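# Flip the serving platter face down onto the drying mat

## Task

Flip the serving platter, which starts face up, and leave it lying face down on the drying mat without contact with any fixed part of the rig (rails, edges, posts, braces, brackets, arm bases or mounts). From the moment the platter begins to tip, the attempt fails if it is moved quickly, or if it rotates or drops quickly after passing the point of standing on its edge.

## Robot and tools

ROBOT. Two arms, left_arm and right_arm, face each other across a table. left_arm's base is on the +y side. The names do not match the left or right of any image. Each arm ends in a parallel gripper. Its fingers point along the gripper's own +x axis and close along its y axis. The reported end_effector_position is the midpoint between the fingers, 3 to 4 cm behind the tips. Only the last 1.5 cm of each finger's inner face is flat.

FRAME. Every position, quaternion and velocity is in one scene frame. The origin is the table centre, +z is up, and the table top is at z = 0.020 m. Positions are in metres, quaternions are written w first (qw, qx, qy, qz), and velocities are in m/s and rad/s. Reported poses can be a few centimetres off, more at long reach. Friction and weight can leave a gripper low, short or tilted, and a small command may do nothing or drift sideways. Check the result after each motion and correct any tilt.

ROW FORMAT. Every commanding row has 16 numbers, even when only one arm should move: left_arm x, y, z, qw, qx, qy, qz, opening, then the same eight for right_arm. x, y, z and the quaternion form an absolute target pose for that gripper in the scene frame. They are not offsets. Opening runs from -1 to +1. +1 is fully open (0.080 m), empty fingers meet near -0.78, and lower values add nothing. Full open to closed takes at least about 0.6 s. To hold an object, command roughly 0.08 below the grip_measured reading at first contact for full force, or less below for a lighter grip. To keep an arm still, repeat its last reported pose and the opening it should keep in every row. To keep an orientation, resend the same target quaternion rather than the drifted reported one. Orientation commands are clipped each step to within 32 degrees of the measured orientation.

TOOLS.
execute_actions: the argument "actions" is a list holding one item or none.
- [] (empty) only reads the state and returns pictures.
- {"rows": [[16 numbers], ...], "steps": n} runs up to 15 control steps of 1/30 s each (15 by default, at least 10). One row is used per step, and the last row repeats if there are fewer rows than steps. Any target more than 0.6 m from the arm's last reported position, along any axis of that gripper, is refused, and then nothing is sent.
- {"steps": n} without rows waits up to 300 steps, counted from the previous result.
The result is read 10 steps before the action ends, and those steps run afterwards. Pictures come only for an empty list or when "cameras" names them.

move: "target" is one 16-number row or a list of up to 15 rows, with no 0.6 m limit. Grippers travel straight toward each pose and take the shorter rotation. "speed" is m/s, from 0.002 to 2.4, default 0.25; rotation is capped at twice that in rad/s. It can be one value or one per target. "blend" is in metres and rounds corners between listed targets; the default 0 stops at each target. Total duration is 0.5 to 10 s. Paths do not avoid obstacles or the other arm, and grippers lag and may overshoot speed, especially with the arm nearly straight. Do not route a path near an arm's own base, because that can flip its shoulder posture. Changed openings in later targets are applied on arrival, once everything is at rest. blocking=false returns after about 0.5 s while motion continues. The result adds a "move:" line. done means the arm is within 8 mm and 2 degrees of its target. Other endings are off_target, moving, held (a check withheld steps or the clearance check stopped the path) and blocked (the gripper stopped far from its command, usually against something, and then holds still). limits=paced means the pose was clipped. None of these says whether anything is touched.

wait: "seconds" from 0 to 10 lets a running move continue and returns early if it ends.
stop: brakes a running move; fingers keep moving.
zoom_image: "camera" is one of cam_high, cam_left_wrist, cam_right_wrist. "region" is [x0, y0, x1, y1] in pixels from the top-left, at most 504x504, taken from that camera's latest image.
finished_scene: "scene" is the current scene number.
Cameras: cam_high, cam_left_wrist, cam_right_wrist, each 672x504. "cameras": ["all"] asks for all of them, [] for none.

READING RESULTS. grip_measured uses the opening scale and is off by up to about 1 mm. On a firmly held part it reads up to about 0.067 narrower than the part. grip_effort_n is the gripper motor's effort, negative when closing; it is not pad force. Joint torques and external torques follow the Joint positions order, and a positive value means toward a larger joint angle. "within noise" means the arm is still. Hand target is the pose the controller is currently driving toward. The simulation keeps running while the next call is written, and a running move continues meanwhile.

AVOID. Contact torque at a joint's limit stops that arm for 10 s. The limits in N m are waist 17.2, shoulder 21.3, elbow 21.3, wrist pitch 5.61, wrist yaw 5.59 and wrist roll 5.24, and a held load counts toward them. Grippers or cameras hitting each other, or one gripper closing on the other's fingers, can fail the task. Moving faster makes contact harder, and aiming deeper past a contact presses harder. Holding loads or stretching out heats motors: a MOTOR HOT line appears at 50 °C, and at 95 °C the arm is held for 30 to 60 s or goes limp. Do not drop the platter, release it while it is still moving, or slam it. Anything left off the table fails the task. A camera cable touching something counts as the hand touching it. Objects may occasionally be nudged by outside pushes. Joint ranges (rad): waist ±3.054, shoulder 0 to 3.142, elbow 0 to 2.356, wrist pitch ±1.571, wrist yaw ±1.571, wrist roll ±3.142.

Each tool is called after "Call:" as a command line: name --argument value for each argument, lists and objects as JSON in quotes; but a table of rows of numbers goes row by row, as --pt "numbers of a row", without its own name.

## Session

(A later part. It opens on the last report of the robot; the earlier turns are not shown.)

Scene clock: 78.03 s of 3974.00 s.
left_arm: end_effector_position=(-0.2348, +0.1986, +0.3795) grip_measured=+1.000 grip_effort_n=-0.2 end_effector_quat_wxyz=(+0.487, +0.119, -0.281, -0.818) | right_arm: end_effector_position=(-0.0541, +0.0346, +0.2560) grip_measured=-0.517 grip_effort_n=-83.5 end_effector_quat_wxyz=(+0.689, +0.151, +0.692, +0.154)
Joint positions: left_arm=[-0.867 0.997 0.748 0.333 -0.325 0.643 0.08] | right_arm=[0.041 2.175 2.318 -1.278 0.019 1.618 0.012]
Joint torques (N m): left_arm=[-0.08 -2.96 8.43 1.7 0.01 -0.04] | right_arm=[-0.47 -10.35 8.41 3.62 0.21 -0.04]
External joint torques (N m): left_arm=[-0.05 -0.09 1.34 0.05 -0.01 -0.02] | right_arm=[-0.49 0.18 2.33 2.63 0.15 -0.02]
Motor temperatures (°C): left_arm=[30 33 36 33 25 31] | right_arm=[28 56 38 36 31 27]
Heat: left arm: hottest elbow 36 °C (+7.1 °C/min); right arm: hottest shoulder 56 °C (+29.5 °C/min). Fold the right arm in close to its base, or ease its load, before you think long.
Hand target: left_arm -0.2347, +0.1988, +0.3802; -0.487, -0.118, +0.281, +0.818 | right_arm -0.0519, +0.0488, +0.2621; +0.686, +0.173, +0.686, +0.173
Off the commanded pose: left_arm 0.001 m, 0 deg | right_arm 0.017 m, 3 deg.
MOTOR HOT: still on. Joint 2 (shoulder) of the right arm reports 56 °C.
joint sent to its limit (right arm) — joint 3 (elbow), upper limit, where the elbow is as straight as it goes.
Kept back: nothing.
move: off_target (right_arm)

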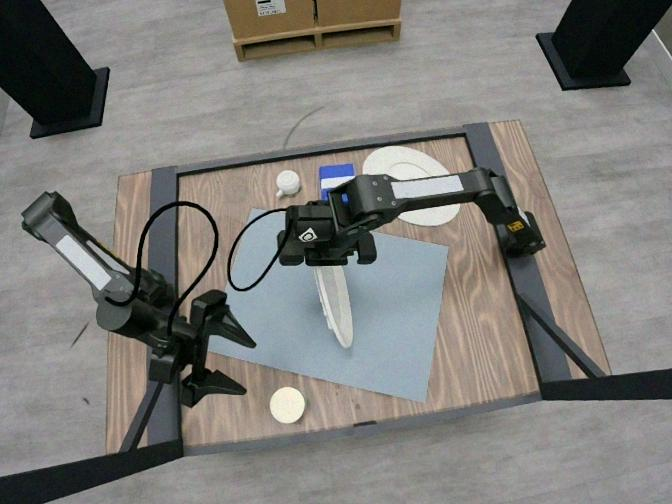

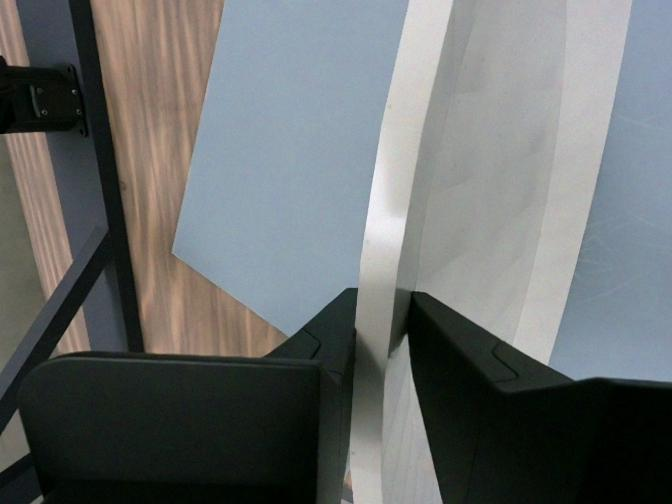

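Call:
move --pt "-0.2347 0.1988 0.3801 0.487 0.118 -0.281 -0.818 1 -0.052 0.02 0.31 0.6861 0.1711 0.6861 0.1711 -0.78" --speed 0.06 --cameras '["cam_high","cam_right_wrist"]'

Call:
zoom_image --camera "cam_high" --region '[230, 160, 450, 380]'

Scene clock: 80.30 s of 3974.00 s.
left_arm: end_effector_position=(-0.2348, +0.1986, +0.3795) grip_measured=+1.000 grip_effort_n=-0.2 end_effector_quat_wxyz=(+0.487, +0.119, -0.281, -0.818) | right_arm: end_effector_position=(-0.0532, +0.0180, +0.2652) grip_measured=-0.629 grip_effort_n=-83.5 end_effector_quat_wxyz=(+0.692, +0.139, +0.693, +0.143)
Joint positions: left_arm=[-0.867 0.997 0.748 0.333 -0.325 0.643 0.08] | right_arm=[0.041 2.144 2.319 -1.344 0.019 1.618 0.007]
Joint torques (N m): left_arm=[-0.04 -2.87 8.36 1.65 0.01 -0.03] | right_arm=[-0.08 -12.85 5.27 1.31 0.07 -0.03]
External joint torques (N m): left_arm=[-0.07 -0.01 1.27 -0.01 0.01 0] | right_arm=[-0.1 -2.62 -0.68 0.38 0.01 -0.01]
Motor temperatures (°C): left_arm=[30 33 36 33 25 31] | right_arm=[28 56 38 37 31 27]
Heat: left arm: hottest elbow 36 °C (+6.1 °C/min); right arm: hottest shoulder 56 °C (+29.3 °C/min). Fold the right arm in close to its base, or ease its load, before you think long.
Hand target: left_arm -0.2348, +0.1986, +0.3795; -0.487, -0.119, +0.281, +0.818 | right_arm -0.0533, +0.0196, +0.2684; +0.691, +0.145, +0.693, +0.148
Off the commanded pose: left_arm 0.001 m, 0 deg | right_arm 0.045 m, 5 deg.
MOTOR HOT: still on. Joint 2 (shoulder) of the right arm reports 56 °C.
Kept back: nothing.
move: blocked (right_arm; both arms now hold where they are)

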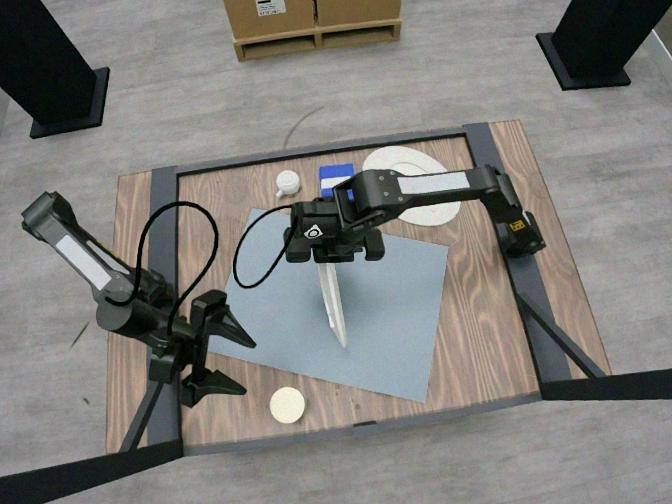

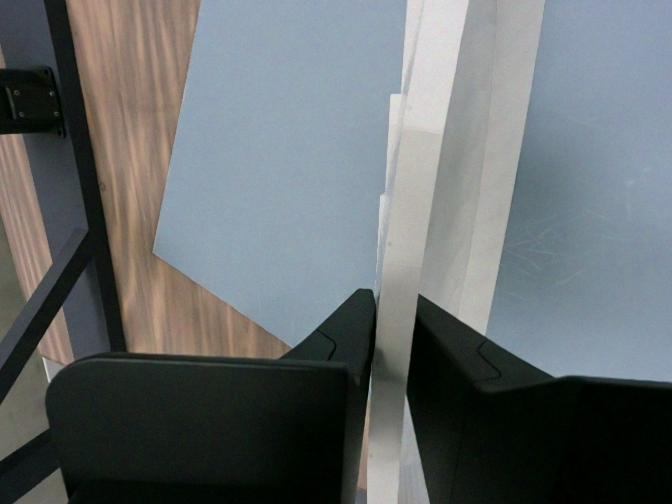

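Scaled by 2.291 (camera's finer frame: 960x720).

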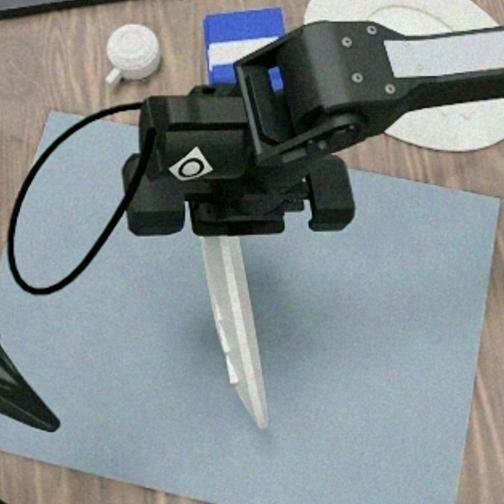

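Call:
move --pt "-0.2347 0.1988 0.3801 0.487 0.118 -0.281 -0.818 1 -0.052 -0.055 0.252 0.6645 0.2418 0.6645 0.2418 -0.78" --speed 0.05 --cameras '["cam_high","cam_right_wrist"]'

Call:
zoom_image --camera "cam_high" --region '[230, 160, 450, 380]'

Scene clock: 84.13 s of 3974.00 s.
left_arm: end_effector_position=(-0.2348, +0.1986, +0.3795) grip_measured=+1.000 grip_effort_n=-0.2 end_effector_quat_wxyz=(+0.487, +0.119, -0.281, -0.818) | right_arm: end_effector_position=(-0.0513, -0.0540, +0.2492) grip_measured=-0.637 grip_effort_n=-83.5 end_effector_quat_wxyz=(+0.665, +0.236, +0.667, +0.237)
Joint positions: left_arm=[-0.867 0.997 0.748 0.333 -0.325 0.643 0.08] | right_arm=[0.054 1.563 1.37 -0.697 0.041 1.625 0.006]
Joint torques (N m): left_arm=[-0.09 -2.99 8.42 1.7 0.01 -0.04] | right_arm=[0.37 -9.9 4.85 1.76 0.3 0.04]
External joint torques (N m): left_arm=[-0.1 0.02 1.19 -0.01 0 -0.01] | right_arm=[0.37 -3.15 -1.95 0.45 0.24 0.07]
Motor temperatures (°C): left_arm=[30 33 36 33 25 31] | right_arm=[28 55 37 37 31 27]
Heat: left arm: hottest elbow 36 °C (+5.1 °C/min); right arm: hottest shoulder 55 °C (+26.4 °C/min). Fold the right arm in close to its base, or ease its load, before you think long.
Hand target: left_arm -0.2347, +0.1988, +0.3802; -0.487, -0.118, +0.281, +0.818 | right_arm -0.0521, -0.0550, +0.2521; +0.664, +0.242, +0.665, +0.242
Off the commanded pose: left_arm 0.001 m, 0 deg | right_arm 0.003 m, 1 deg.
MOTOR HOT: still on. Joint 2 (shoulder) of the right arm reports 55 °C.
Kept back: nothing.
move: done

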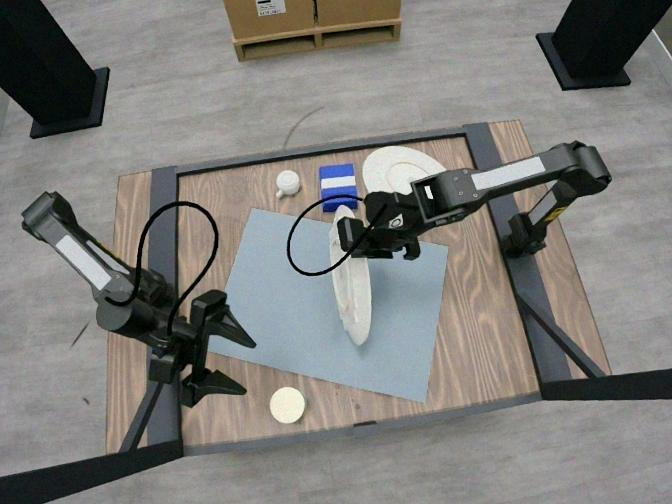

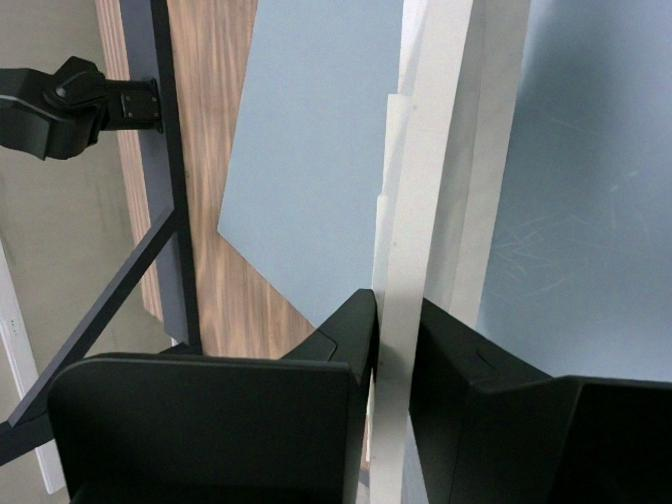

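Scaled by 2.291 (camera's finer frame: 960x720).

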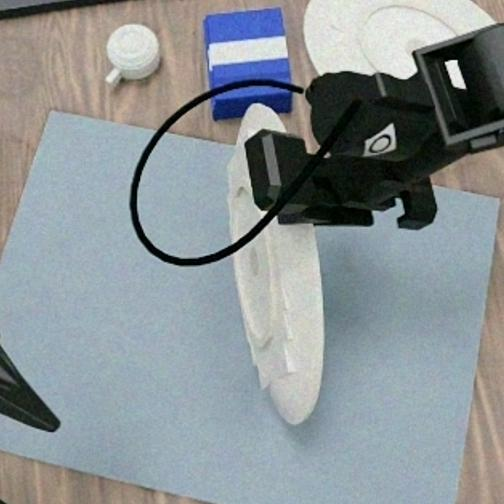

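Call:
move --pt "-0.2347 0.1988 0.3801 0.487 0.118 -0.281 -0.818 1 -0.052 -0.115 0.217 0.6356 0.31 0.6356 0.31 -0.78" --pt "-0.2347 0.1988 0.3801 0.487 0.118 -0.281 -0.818 1 -0.052 -0.158 0.175 0.6029 0.3695 0.6029 0.3695 -0.78" --speed 0.045 --cameras '["cam_high","cam_right_wrist"]'

Call:
zoom_image --camera "cam_high" --region '[230, 160, 450, 380]'

Scene clock: 89.67 s of 3974.00 s.
left_arm: end_effector_position=(-0.2348, +0.1986, +0.3795) grip_measured=+1.000 grip_effort_n=-0.2 end_effector_quat_wxyz=(+0.487, +0.119, -0.281, -0.818) | right_arm: end_effector_position=(-0.0513, -0.1542, +0.1853) grip_measured=-0.637 grip_effort_n=-83.5 end_effector_quat_wxyz=(+0.597, +0.379, +0.599, +0.376)
Joint positions: left_arm=[-0.867 0.997 0.748 0.333 -0.325 0.643 0.08] | right_arm=[0.114 0.979 0.406 0.126 0.118 1.631 0.006]
Joint torques (N m): left_arm=[-0.07 -2.95 8.43 1.7 0.01 -0.04] | right_arm=[0.23 -2.62 4.12 1.09 0.15 0]
External joint torques (N m): left_arm=[-0.07 -0.07 1.31 0.04 -0.01 -0.02] | right_arm=[0.21 -0.1 -2.77 -0.58 0.09 0.05]
Heat: left arm: hottest elbow 36 °C (+4.0 °C/min); right arm: hottest shoulder 52 °C (+18.1 °C/min). Fold the right arm in close to its base, or ease its load, before you think long.
Hand target: left_arm -0.2347, +0.1988, +0.3802; -0.487, -0.118, +0.281, +0.818 | right_arm -0.0520, -0.1581, +0.1751; +0.603, +0.369, +0.603, +0.369
Off the commanded pose: left_arm 0.001 m, 0 deg | right_arm 0.011 m, 2 deg.
MOTOR HOT: still on. Joint 2 (shoulder) of the right arm reports 52 °C.
Kept back: nothing.
move: off_target (right_arm)

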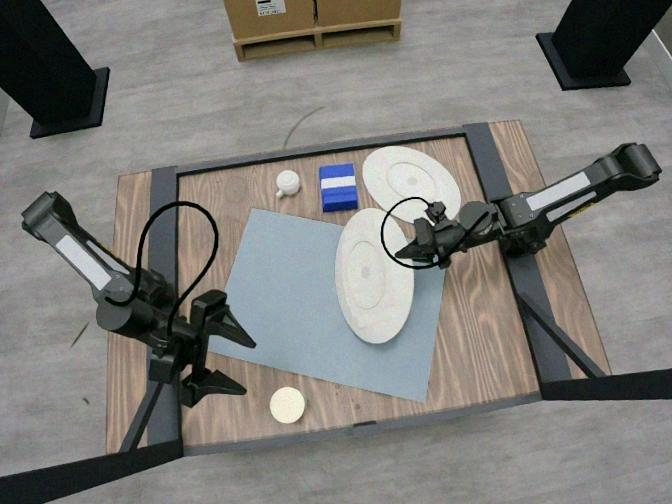

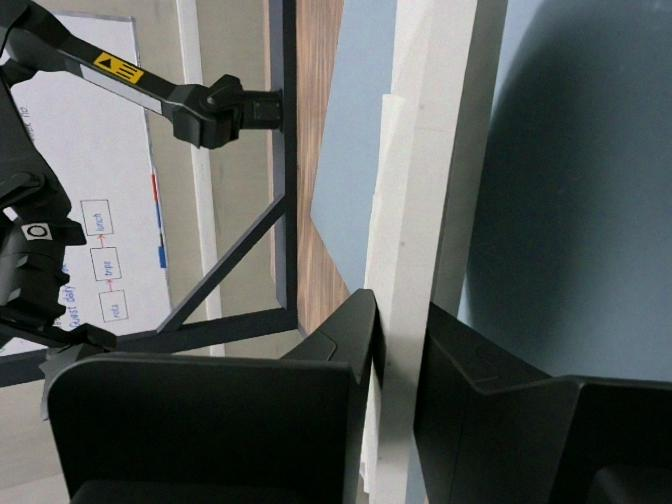

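Scaled by 2.291 (camera's finer frame: 960x720).

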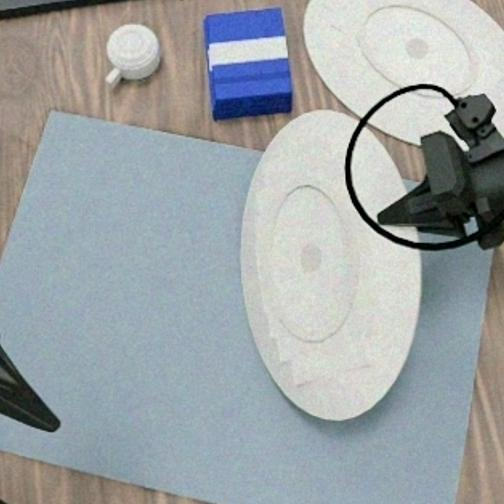

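Call:
move --pt "-0.2347 0.1988 0.3801 0.487 0.118 -0.281 -0.818 1 -0.052 -0.172 0.132 0.5610 0.4305 0.5610 0.4305 -0.78" --speed 0.045 --cameras '["cam_high","cam_right_wrist"]'

Call:
zoom_image --camera "cam_high" --region '[230, 160, 450, 380]'

Scene clock: 93.20 s of 3974.00 s.
left_arm: end_effector_position=(-0.2348, +0.1986, +0.3795) grip_measured=+1.000 grip_effort_n=-0.2 end_effector_quat_wxyz=(+0.487, +0.119, -0.281, -0.818) | right_arm: end_effector_position=(-0.0510, -0.1721, +0.1455) grip_measured=-0.635 grip_effort_n=-83.5 end_effector_quat_wxyz=(+0.548, +0.449, +0.552, +0.441) end_effector_velocity=(+0.002, +0.000, +0.000) end_effector_angular_velocity=(+0.017, -0.006, -0.008)
Joint positions: left_arm=[-0.867 0.997 0.748 0.333 -0.325 0.643 0.08] | right_arm=[0.141 1.165 0.048 0.904 0.156 1.617 0.006]
Joint velocities: left_arm=[within noise] | right_arm=[-0.002 0.022 -0.012 0.051 0.007 -0.007 0]
Joint torques (N m): left_arm=[-0.07 -2.96 8.42 1.7 0.01 -0.04] | right_arm=[0.03 1.74 4.71 0.33 -0.06 -0.19]
External joint torques (N m): left_arm=[-0.1 -0.1 1.34 0.04 0 -0.02] | right_arm=[0.02 3.98 -0.63 -1.4 -0.09 -0.13]
Motor temperatures (°C): left_arm=[30 33 37 33 25 31] | right_arm=[28 49 35 36 31 27]
Heat: left arm: hottest elbow 37 °C (+5.1 °C/min); right arm: hottest shoulder 49 °C (+13.2 °C/min). Fold the right arm in close to its base, or ease its load, before you think long.
Hand target: left_arm -0.2347, +0.1988, +0.3802; -0.487, -0.118, +0.281, +0.818 | right_arm -0.0518, -0.1729, +0.1324; +0.561, +0.430, +0.561, +0.430
Off the commanded pose: left_arm 0.001 m, 0 deg | right_arm 0.014 m, 3 deg.
MOTOR HOT: still on. Joint 2 (shoulder) of the right arm reports 49 °C.
Kept back: nothing.
move: off_target (right_arm)

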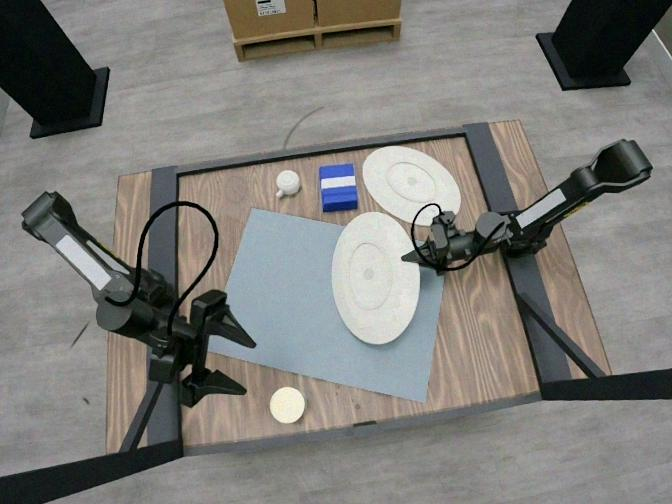

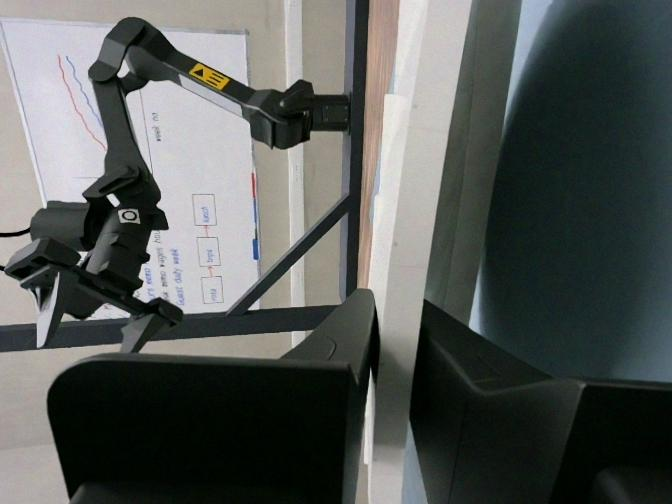

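Scaled by 2.291 (camera's finer frame: 960x720).

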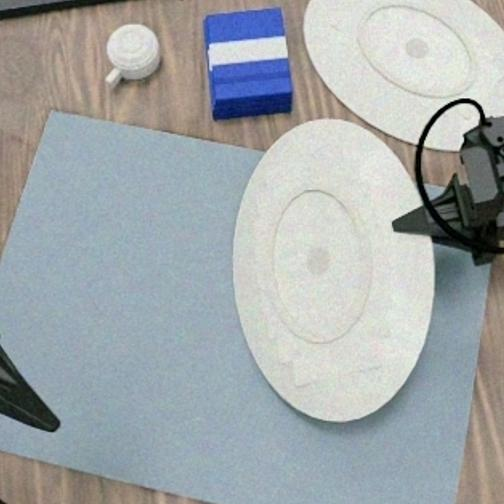

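Call:
move --pt "-0.2347 0.1988 0.3801 0.487 0.118 -0.281 -0.818 1 -0.052 -0.115 0.145 0.5610 0.4305 0.5610 0.4305 -0.78" --speed 0.05 --cameras '["cam_high","cam_right_wrist"]'

Call:
zoom_image --camera "cam_high" --region '[230, 160, 450, 380]'

Scene clock: 95.10 s of 3974.00 s.
left_arm: end_effector_position=(-0.2348, +0.1986, +0.3795) grip_measured=+1.000 grip_effort_n=-0.2 end_effector_quat_wxyz=(+0.487, +0.119, -0.281, -0.818) | right_arm: end_effector_position=(-0.0513, -0.1215, +0.1520) grip_measured=-0.636 grip_effort_n=-83.5 end_effector_quat_wxyz=(+0.554, +0.442, +0.554, +0.437)
Joint positions: left_arm=[-0.867 0.997 0.748 0.333 -0.325 0.643 0.08] | right_arm=[0.103 1.402 0.241 0.929 0.119 1.604 0.006]
Joint torques (N m): left_arm=[-0.08 -2.96 8.44 1.7 0.01 -0.04] | right_arm=[-0.33 0.15 6.76 0.29 -0.21 -0.11]
External joint torques (N m): left_arm=[-0.09 0.02 1.24 0.01 -0.01 -0.01] | right_arm=[-0.33 3.93 1.65 -1.43 -0.24 -0.06]
Heat: left arm: hottest elbow 37 °C (+5.1 °C/min); right arm: hottest shoulder 48 °C (+12.2 °C/min). Fold the right arm in close to its base, or ease its load, before you think long.
Hand target: left_arm -0.2347, +0.1988, +0.3802; -0.487, -0.118, +0.281, +0.818 | right_arm -0.0520, -0.1156, +0.1451; +0.561, +0.430, +0.561, +0.431
Off the commanded pose: left_arm 0.001 m, 0 deg | right_arm 0.010 m, 2 deg.
MOTOR HOT: still on. Joint 2 (shoulder) of the right arm reports 48 °C.
Kept back: nothing.
move: off_target (right_arm)

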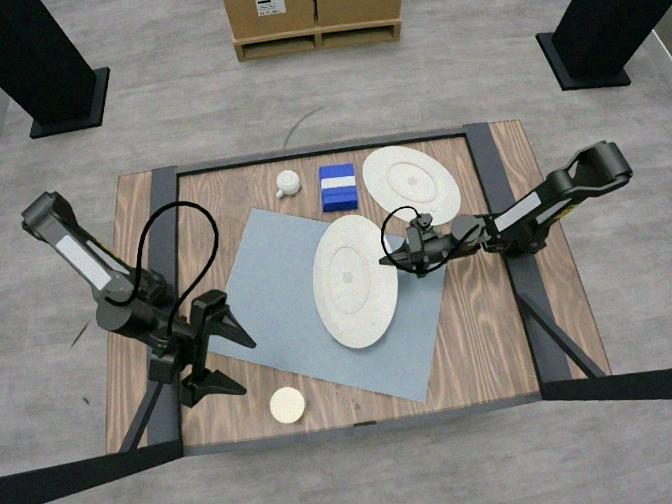

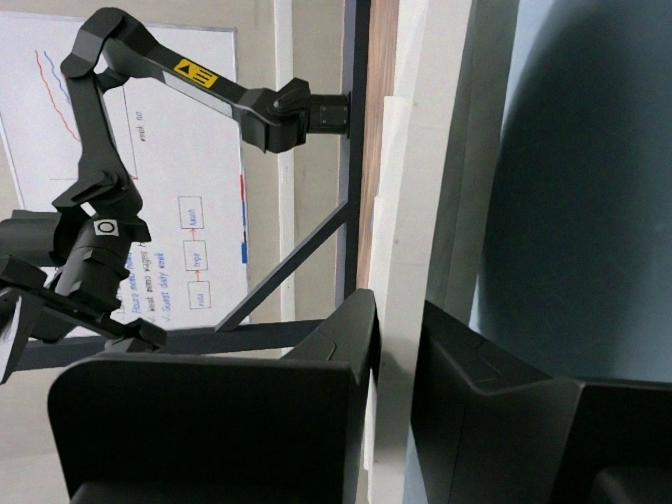

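Scaled by 2.291 (camera's finer frame: 960x720).

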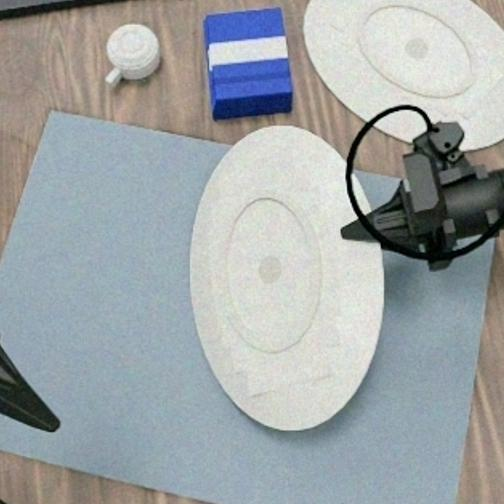

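Call:
execute_actions --actions '[{"rows":[[-0.2347,0.1988,0.3801,0.487,0.118,-0.281,-0.818,1,-0.052,-0.1156,0.145,0.5610,0.4305,0.5610,0.4305,-0.66],[-0.2347,0.1988,0.3801,0.487,0.118,-0.281,-0.818,1,-0.052,-0.1156,0.145,0.5610,0.4305,0.5610,0.4305,-0.64],[-0.2347,0.1988,0.3801,0.487,0.118,-0.281,-0.818,1,-0.052,-0.1156,0.145,0.5610,0.4305,0.5610,0.4305,-0.62],[-0.2347,0.1988,0.3801,0.487,0.118,-0.281,-0.818,1,-0.052,-0.1156,0.145,0.5610,0.4305,0.5610,0.4305,-0.60],[-0.2347,0.1988,0.3801,0.487,0.118,-0.281,-0.818,1,-0.052,-0.1156,0.145,0.5610,0.4305,0.5610,0.4305,-0.58],[-0.2347,0.1988,0.3801,0.487,0.118,-0.281,-0.818,1,-0.052,-0.1156,0.145,0.5610,0.4305,0.5610,0.4305,-0.56],[-0.2347,0.1988,0.3801,0.487,0.118,-0.281,-0.818,1,-0.052,-0.1156,0.145,0.5610,0.4305,0.5610,0.4305,-0.54],[-0.2347,0.1988,0.3801,0.487,0.118,-0.281,-0.818,1,-0.052,-0.1156,0.145,0.5610,0.4305,0.5610,0.4305,-0.52],[-0.2347,0.1988,0.3801,0.487,0.118,-0.281,-0.818,1,-0.052,-0.1156,0.145,0.5610,0.4305,0.5610,0.4305,-0.50],[-0.2347,0.1988,0.3801,0.487,0.118,-0.281,-0.818,1,-0.052,-0.1156,0.145,0.5610,0.4305,0.5610,0.4305,-0.48],[-0.2347,0.1988,0.3801,0.487,0.118,-0.281,-0.818,1,-0.052,-0.1156,0.145,0.5610,0.4305,0.5610,0.4305,-0.46],[-0.2347,0.1988,0.3801,0.487,0.118,-0.281,-0.818,1,-0.052,-0.1156,0.145,0.5610,0.4305,0.5610,0.4305,-0.44],[-0.2347,0.1988,0.3801,0.487,0.118,-0.281,-0.818,1,-0.052,-0.1156,0.145,0.5610,0.4305,0.5610,0.4305,-0.42],[-0.2347,0.1988,0.3801,0.487,0.118,-0.281,-0.818,1,-0.052,-0.1156,0.145,0.5610,0.4305,0.5610,0.4305,-0.40],[-0.2347,0.1988,0.3801,0.487,0.118,-0.281,-0.818,1,-0.052,-0.1156,0.145,0.5610,0.4305,0.5610,0.4305,-0.38]]}]'

Call:
execute_actions --actions '[{"steps":15}]' --cameras '["cam_high","cam_right_wrist"]'

Scene clock: 96.87 s of 3974.00 s.
left_arm: end_effector_position=(-0.2348, +0.1986, +0.3795) grip_measured=+1.000 grip_effort_n=-0.2 end_effector_quat_wxyz=(+0.487, +0.119, -0.281, -0.818) | right_arm: end_effector_position=(-0.0512, -0.1215, +0.1520) grip_measured=-0.618 grip_effort_n=-17.0 end_effector_quat_wxyz=(+0.554, +0.442, +0.554, +0.437) end_effector_velocity=(-0.002, -0.002, -0.003) end_effector_angular_velocity=(-0.012, -0.007, +0.011)
Joint positions: left_arm=[-0.867 0.997 0.748 0.333 -0.325 0.643 0.08] | right_arm=[0.102 1.402 0.241 0.929 0.119 1.604 0.007]
Joint velocities: left_arm=[within noise] | right_arm=[0.002 -0.002 -0.007 -0.007 -0.007 -0.007 0.018]
Joint torques (N m): left_arm=[-0.09 -2.95 8.43 1.7 0.01 -0.04] | right_arm=[-0.21 -0.64 6.67 0.27 -0.19 -0.16]
External joint torques (N m): left_arm=[-0.1 -0.02 1.29 0.03 0 -0.02] | right_arm=[-0.21 3.12 1.59 -1.44 -0.22 -0.11]
Heat: left arm: hottest elbow 37 °C (+4.0 °C/min); right arm: hottest shoulder 47 °C (+11.0 °C/min).
MOTOR HOT: cleared for the motors of the right arm.
Steps of this call (1-48: nothing new was sent; 49-53: this action's first 5). Readings (end_effector_position of left_arm | right_arm):
49: (-0.2348, +0.1986, +0.3795) | (-0.0512, -0.1215, +0.1520)
50: (-0.2348, +0.1986, +0.3795) | (-0.0512, -0.1215, +0.1520)
52: (-0.2348, +0.1986, +0.3795) | (-0.0512, -0.1215, +0.1520)
53: the state above

Scene clock: 97.37 s of 3974.00 s.
left_arm: end_effector_position=(-0.2348, +0.1986, +0.3795) grip_measured=+1.000 grip_effort_n=-0.2 end_effector_quat_wxyz=(+0.487, +0.119, -0.281, -0.818) | right_arm: end_effector_position=(-0.0513, -0.1224, +0.1327) grip_measured=-0.388 grip_effort_n=10.9 end_effector_quat_wxyz=(+0.572, +0.419, +0.568, +0.418) end_effector_velocity=(-0.003, +0.000, +0.000) end_effector_angular_velocity=(-0.003, +0.027, +0.012)
Joint positions: left_arm=[-0.867 0.997 0.748 0.333 -0.325 0.643 0.08] | right_arm=[0.101 1.443 0.245 0.892 0.116 1.604 0.018]
Joint velocities: left_arm=[within noise] | right_arm=[-0.002 -0.002 0.002 -0.007 -0.022 0.022 0.003]
Joint torques (N m): left_arm=[-0.07 -2.97 8.42 1.7 0.01 -0.04] | right_arm=[-0.35 -5.66 6.3 2.52 -0.13 -0.19]
External joint torques (N m): left_arm=[-0.08 -0.01 1.25 0.02 -0.01 -0.01] | right_arm=[-0.35 -1.7 1.33 0.8 -0.17 -0.14]
Heat: left arm: hottest elbow 37 °C (+4.0 °C/min); right arm: hottest shoulder 47 °C (+11.1 °C/min).
Hand target: left_arm -0.2347, +0.1988, +0.3802; -0.487, -0.118, +0.281, +0.818 | right_arm -0.0520, -0.1160, +0.1450; +0.561, +0.430, +0.561, +0.430
Off the commanded pose: left_arm 0.001 m, 0 deg | right_arm 0.014 m, 2 deg.
Steps of this call (1-10: your previous action's last 10; 11-15: nothing new was sent). Readings (end_effector_position of left_arm | right_arm):
1: (-0.2348, +0.1986, +0.3795) | (-0.0512, -0.1214, +0.1515)
2: (-0.2348, +0.1986, +0.3795) | (-0.0512, -0.1210, +0.1480)
4: (-0.2348, +0.1986, +0.3795) | (-0.0511, -0.1219, +0.1398)
8: (-0.2348, +0.1986, +0.3795) | (-0.0512, -0.1222, +0.1347)
15: the state above

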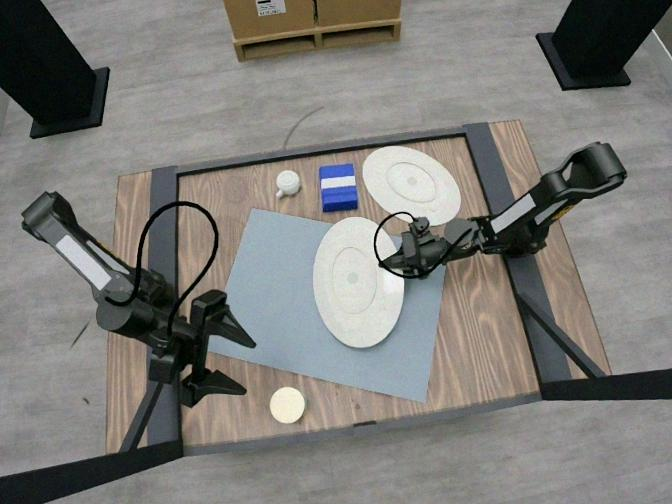

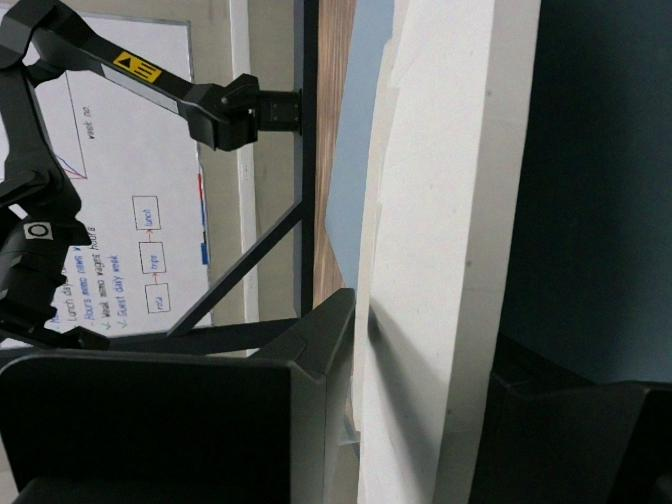

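Call:
move --pt "-0.2347 0.1988 0.3801 0.487 0.118 -0.281 -0.818 1 -0.052 -0.118 0.140 0.6058 0.3648 0.6058 0.3648 -0.3" --pt "-0.2347 0.1988 0.3801 0.487 0.118 -0.281 -0.818 1 -0.052 -0.122 0.128 0.6356 0.31 0.6356 0.31 -0.15" --speed 0.04 --cameras '["cam_high","cam_right_wrist"]'

Scene clock: 104.10 s of 3974.00 s.
left_arm: end_effector_position=(-0.2348, +0.1986, +0.3795) grip_measured=+1.000 grip_effort_n=-0.2 end_effector_quat_wxyz=(+0.487, +0.119, -0.281, -0.818) | right_arm: end_effector_position=(-0.0520, -0.1204, +0.1323) grip_measured=-0.150 grip_effort_n=-2.6 end_effector_quat_wxyz=(+0.635, +0.314, +0.632, +0.314)
Joint positions: left_arm=[-0.867 0.997 0.748 0.333 -0.325 0.643 0.08] | right_arm=[0.09 1.319 0.521 0.144 0.088 1.633 0.028]
Joint torques (N m): left_arm=[-0.07 -2.96 8.43 1.7 0.01 -0.05] | right_arm=[-0.28 -4.51 4.72 1.37 -0.09 0.02]
External joint torques (N m): left_arm=[-0.05 -0.03 1.3 0.03 -0.01 -0.02] | right_arm=[-0.28 -0.2 -1.55 -0.17 -0.16 0.06]
Motor temperatures (°C): left_arm=[30 33 37 33 25 31] | right_arm=[28 44 36 35 31 27]
Heat: left arm: hottest elbow 37 °C (+4.1 °C/min); right arm: hottest shoulder 44 °C (+4.1 °C/min).
Hand target: left_arm -0.2347, +0.1988, +0.3802; -0.487, -0.118, +0.281, +0.818 | right_arm -0.0520, -0.1221, +0.1280; +0.636, +0.310, +0.636, +0.310
Off the commanded pose: left_arm 0.001 m, 0 deg | right_arm 0.005 m, 1 deg.
Kept back: nothing.
move: done; target 2's new opening was sent with right_arm's hand 0.015 m and 3 deg from that target

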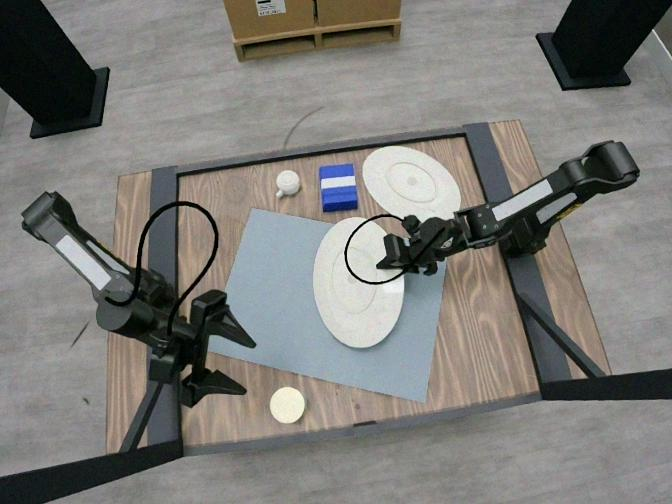

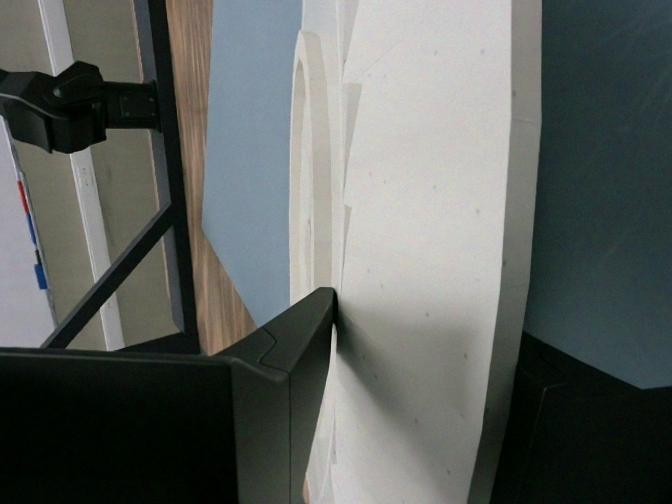

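Call:
move --pt "-0.2347 0.1988 0.3801 0.487 0.118 -0.281 -0.818 1 -0.052 -0.132 0.095 0.6601 0.2534 0.6601 0.2534 -0.15" --pt "-0.2347 0.1988 0.3801 0.487 0.118 -0.281 -0.818 1 -0.052 -0.140 0.064 0.6601 0.2534 0.6601 0.2534 -0.15" --speed 0.04 --cameras '["cam_high","cam_right_wrist"]'

Scene clock: 108.27 s of 3974.00 s.
left_arm: end_effector_position=(-0.2348, +0.1986, +0.3795) grip_measured=+1.000 grip_effort_n=-0.2 end_effector_quat_wxyz=(+0.487, +0.119, -0.281, -0.818) | right_arm: end_effector_position=(-0.0520, -0.1248, +0.1212) grip_measured=-0.134 grip_effort_n=-77.0 end_effector_quat_wxyz=(+0.632, +0.315, +0.636, +0.310)
Joint positions: left_arm=[-0.867 0.997 0.748 0.333 -0.325 0.643 0.08] | right_arm=[0.089 1.332 0.481 0.194 0.081 1.645 0.029]
Joint torques (N m): left_arm=[-0.04 -2.86 8.36 1.65 0.01 -0.03] | right_arm=[-0.08 -2.57 4.93 0.69 0.07 -0.06]
External joint torques (N m): left_arm=[-0.05 0.02 1.23 -0.01 0 0] | right_arm=[-0.07 1.7 -1.16 -0.85 0 -0.01]
Heat: left arm: hottest elbow 37 °C (+3.0 °C/min); right arm: hottest shoulder 42 °C (-1.0 °C/min).
Hand target: left_arm -0.2348, +0.1986, +0.3795; -0.487, -0.119, +0.281, +0.818 | right_arm -0.0518, -0.1271, +0.1127; +0.638, +0.305, +0.640, +0.300
Off the commanded pose: left_arm 0.001 m, 0 deg | right_arm 0.059 m, 10 deg.
Kept back: nothing.
move: blocked (right_arm; both arms now hold where they are)

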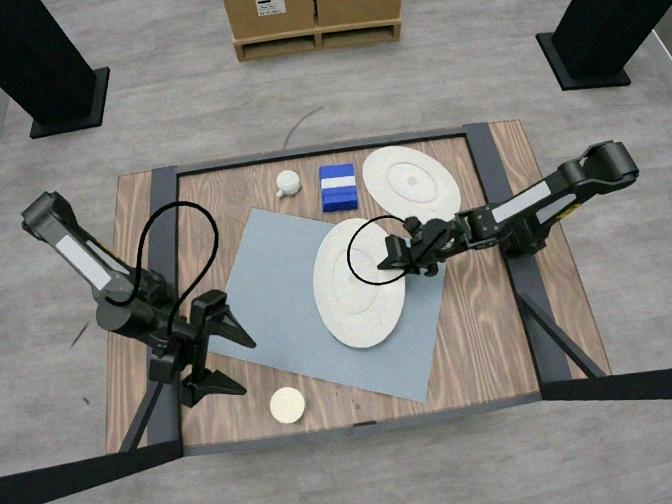

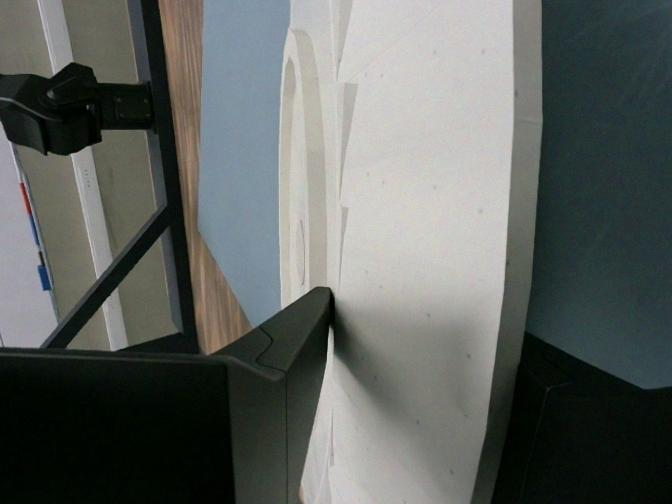

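Call:
move --pt "-0.2347 0.1988 0.3801 0.487 0.118 -0.281 -0.818 1 -0.052 -0.127 0.126 0.6356 0.31 0.6356 0.31 0.15" --pt "-0.2347 0.1988 0.3801 0.487 0.118 -0.281 -0.818 1 -0.052 -0.142 0.110 0.6601 0.2534 0.6601 0.2534 0.15" --speed 0.04 --cameras '["cam_high","cam_right_wrist"]'

Scene clock: 111.87 s of 3974.00 s.
left_arm: end_effector_position=(-0.2348, +0.1986, +0.3795) grip_measured=+1.000 grip_effort_n=-0.2 end_effector_quat_wxyz=(+0.487, +0.119, -0.281, -0.818) | right_arm: end_effector_position=(-0.0506, -0.1468, +0.1027) grip_measured=+0.151 grip_effort_n=-9.1 end_effector_quat_wxyz=(+0.665, +0.247, +0.659, +0.248)
Joint positions: left_arm=[-0.867 0.997 0.748 0.333 -0.325 0.643 0.08] | right_arm=[0.089 1.329 0.541 -0.07 0.075 1.645 0.042]
Joint torques (N m): left_arm=[-0.08 -2.97 8.43 1.7 0.01 -0.05] | right_arm=[-0.25 -5.81 6.96 0.8 -0.06 0.09]
External joint torques (N m): left_arm=[-0.07 -0.03 1.25 0.02 -0.01 -0.02] | right_arm=[-0.25 -1.61 0.87 -0.55 -0.14 0.12]
Heat: left arm: hottest elbow 37 °C (+3.0 °C/min); right arm: hottest shoulder 42 °C (-3.0 °C/min).
Hand target: left_arm -0.2347, +0.1988, +0.3802; -0.487, -0.118, +0.281, +0.818 | right_arm -0.0520, -0.1421, +0.1100; +0.660, +0.253, +0.660, +0.254
Off the commanded pose: left_arm 0.001 m, 0 deg | right_arm 0.009 m, 1 deg.
Kept back: nothing.
move: off_target (right_arm)

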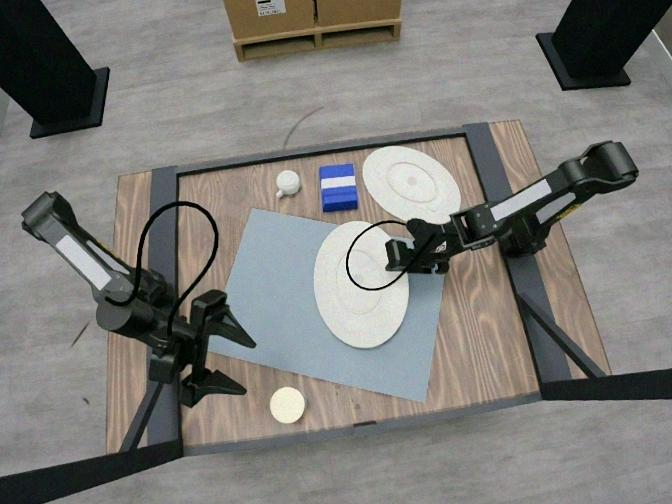

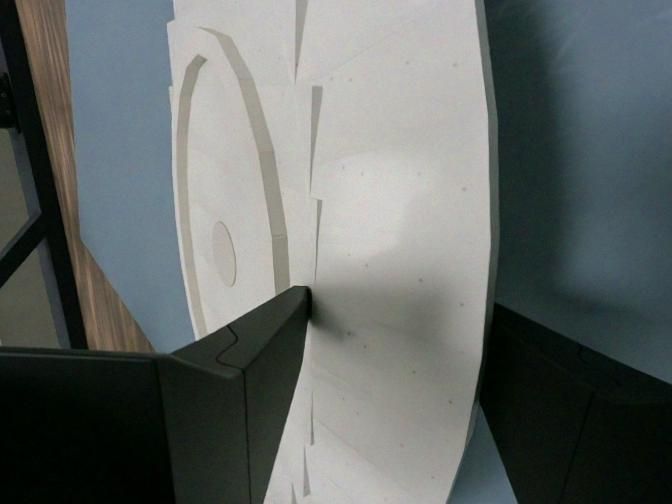

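Call:
move --pt "-0.2347 0.1988 0.3801 0.487 0.118 -0.281 -0.818 1 -0.052 -0.147 0.105 0.6601 0.2534 0.6601 0.2534 0.4" --pt "-0.2347 0.1988 0.3801 0.487 0.118 -0.281 -0.818 1 -0.052 -0.154 0.083 0.6601 0.2534 0.6601 0.2534 0.4" --speed 0.04 --cameras '["cam_high","cam_right_wrist"]'

Scene clock: 113.80 s of 3974.00 s.
left_arm: end_effector_position=(-0.2348, +0.1986, +0.3795) grip_measured=+1.000 grip_effort_n=-0.2 end_effector_quat_wxyz=(+0.487, +0.119, -0.281, -0.818) | right_arm: end_effector_position=(-0.0504, -0.1618, +0.0750) grip_measured=+0.398 grip_effort_n=9.1 end_effector_quat_wxyz=(+0.667, +0.239, +0.663, +0.241)
Joint positions: left_arm=[-0.867 0.997 0.748 0.333 -0.325 0.643 0.08] | right_arm=[0.092 1.357 0.443 0.032 0.073 1.65 0.053]
Joint torques (N m): left_arm=[-0.08 -2.97 8.42 1.7 0.01 -0.04] | right_arm=[0.41 -5.65 5.88 2.71 0.13 0.05]
External joint torques (N m): left_arm=[-0.06 -0.06 1.26 0.03 -0.01 -0.01] | right_arm=[0.44 -1.64 0.18 1.39 0.04 0.08]
Heat: left arm: hottest elbow 37 °C (+3.0 °C/min); right arm: hottest shoulder 41 °C (-4.0 °C/min).
Hand target: left_arm -0.2347, +0.1988, +0.3802; -0.487, -0.118, +0.281, +0.818 | right_arm -0.0520, -0.1542, +0.0833; +0.660, +0.253, +0.660, +0.253
Off the commanded pose: left_arm 0.001 m, 0 deg | right_arm 0.011 m, 2 deg.
Kept back: nothing.
move: off_target (right_arm)

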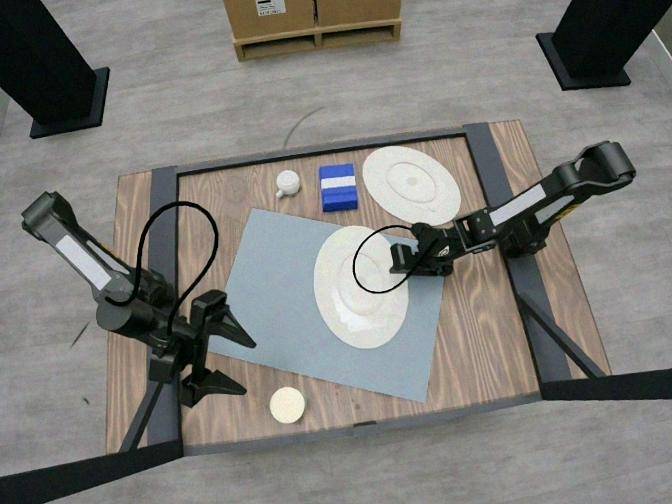

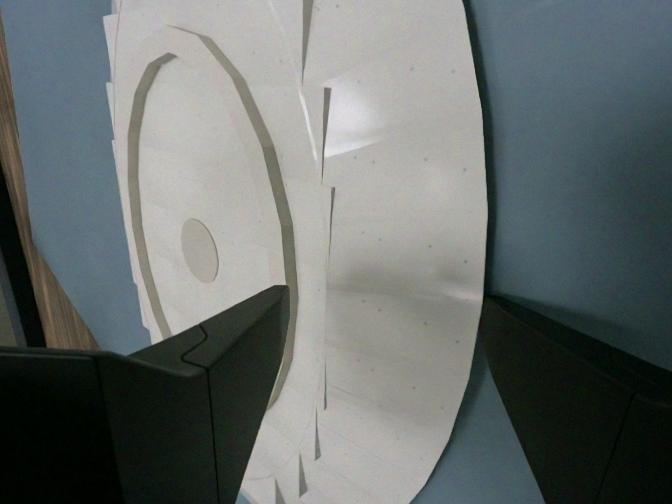

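Call:
move --pt "-0.2347 0.1988 0.3801 0.487 0.118 -0.281 -0.818 1 -0.052 -0.185 0.082 0.6601 0.2534 0.6601 0.2534 0.4" --speed 0.04 --cameras '["cam_high","cam_right_wrist"]'

Scene clock: 115.10 s of 3974.00 s.
left_arm: end_effector_position=(-0.2348, +0.1986, +0.3795) grip_measured=+1.000 grip_effort_n=-0.2 end_effector_quat_wxyz=(+0.487, +0.119, -0.281, -0.818) | right_arm: end_effector_position=(-0.0525, -0.1814, +0.0843) grip_measured=+0.398 grip_effort_n=9.1 end_effector_quat_wxyz=(+0.658, +0.254, +0.661, +0.256)
Joint positions: left_arm=[-0.867 0.997 0.748 0.333 -0.325 0.643 0.08] | right_arm=[0.111 1.21 0.364 0.01 0.081 1.664 0.053]
Joint torques (N m): left_arm=[-0.06 -2.97 8.42 1.7 0.01 -0.04] | right_arm=[0.2 -4.7 3.95 1.01 0.3 0.06]
External joint torques (N m): left_arm=[-0.06 -0.03 1.24 0.02 -0.01 -0.01] | right_arm=[0.2 -1.53 -2.01 -0.36 0.22 0.1]
Heat: left arm: hottest elbow 37 °C (+3.0 °C/min); right arm: hottest shoulder 41 °C (-6.1 °C/min).
Hand target: left_arm -0.2347, +0.1988, +0.3802; -0.487, -0.118, +0.281, +0.818 | right_arm -0.0521, -0.1849, +0.0820; +0.660, +0.253, +0.660, +0.253
Off the commanded pose: left_arm 0.001 m, 0 deg | right_arm 0.004 m, 0 deg.
Kept back: nothing.
move: done

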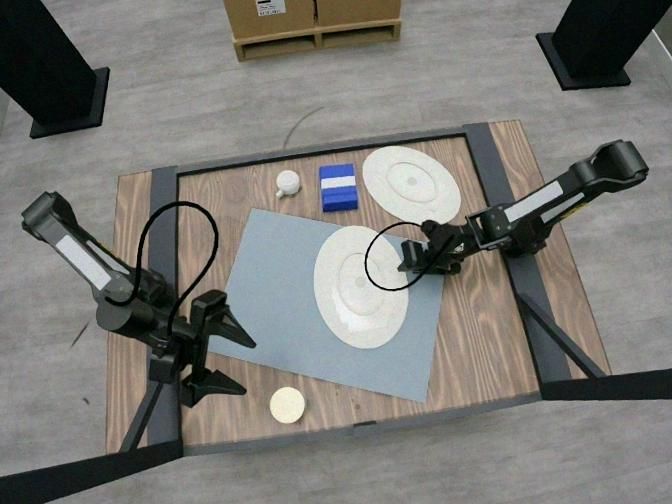

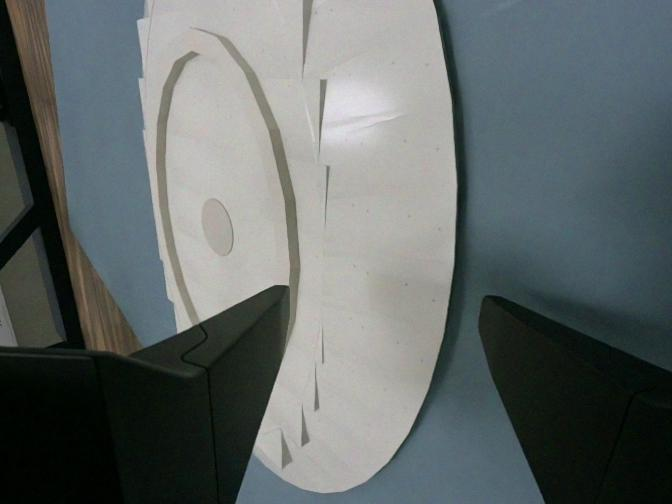

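Flat. Back off.

Call:
move --pt "-0.2347 0.1988 0.3801 0.487 0.118 -0.281 -0.818 1 -0.052 -0.23 0.16 0.6601 0.2534 0.6601 0.2534 0.4" --speed 0.12 --cameras '["cam_high","cam_right_wrist"]'

Call:
zoom_image --camera "cam_high" --region '[230, 160, 450, 380]'

Scene clock: 117.30 s of 3974.00 s.
left_arm: end_effector_position=(-0.2348, +0.1986, +0.3795) grip_measured=+1.000 grip_effort_n=-0.2 end_effector_quat_wxyz=(+0.487, +0.119, -0.281, -0.818) | right_arm: end_effector_position=(-0.0518, -0.2319, +0.1535) grip_measured=+0.398 grip_effort_n=9.1 end_effector_quat_wxyz=(+0.662, +0.246, +0.663, +0.249)
Joint positions: left_arm=[-0.867 0.997 0.748 0.333 -0.325 0.643 0.08] | right_arm=[0.156 0.801 0.507 -0.569 0.11 1.698 0.053]
Joint torques (N m): left_arm=[-0.07 -2.95 8.42 1.7 0.01 -0.04] | right_arm=[0.33 -2.82 7.2 1.04 0.31 0.1]
External joint torques (N m): left_arm=[-0.05 -0.01 1.25 0.01 -0.01 -0.02] | right_arm=[0.32 -1.44 0.41 -0.29 0.22 0.13]
Heat: left arm: hottest elbow 37 °C (+2.0 °C/min); right arm: hottest shoulder 40 °C (-9.1 °C/min).
Hand target: left_arm -0.2347, +0.1988, +0.3802; -0.487, -0.118, +0.281, +0.818 | right_arm -0.0520, -0.2300, +0.1599; +0.660, +0.253, +0.660, +0.253
Off the commanded pose: left_arm 0.001 m, 0 deg | right_arm 0.007 m, 1 deg.
Kept back: nothing.
move: done

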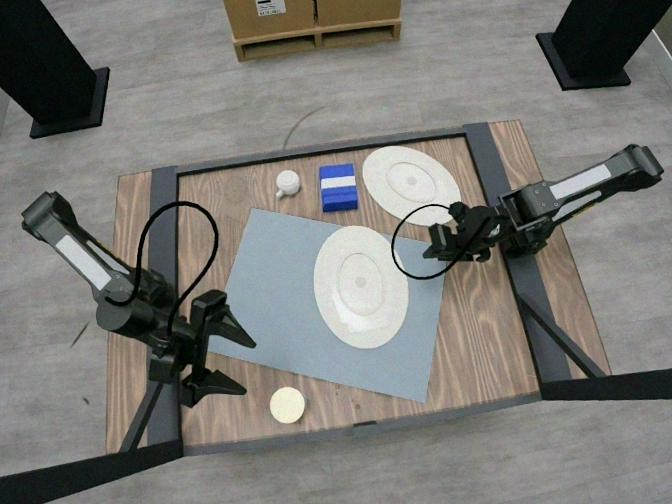

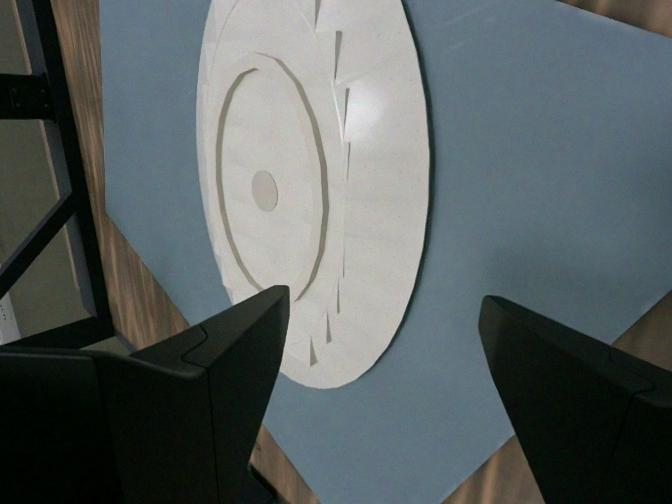

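Scaled by 2.291 (camera's finer frame: 960x720).

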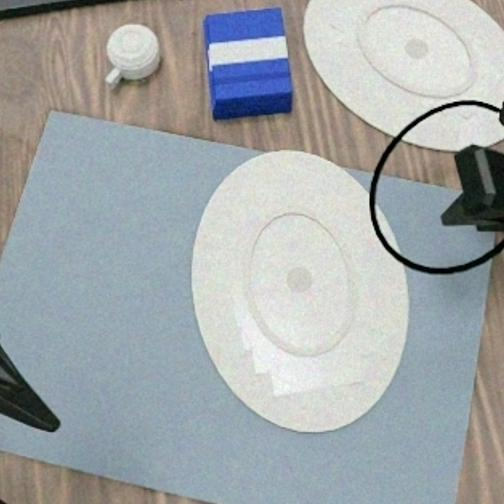

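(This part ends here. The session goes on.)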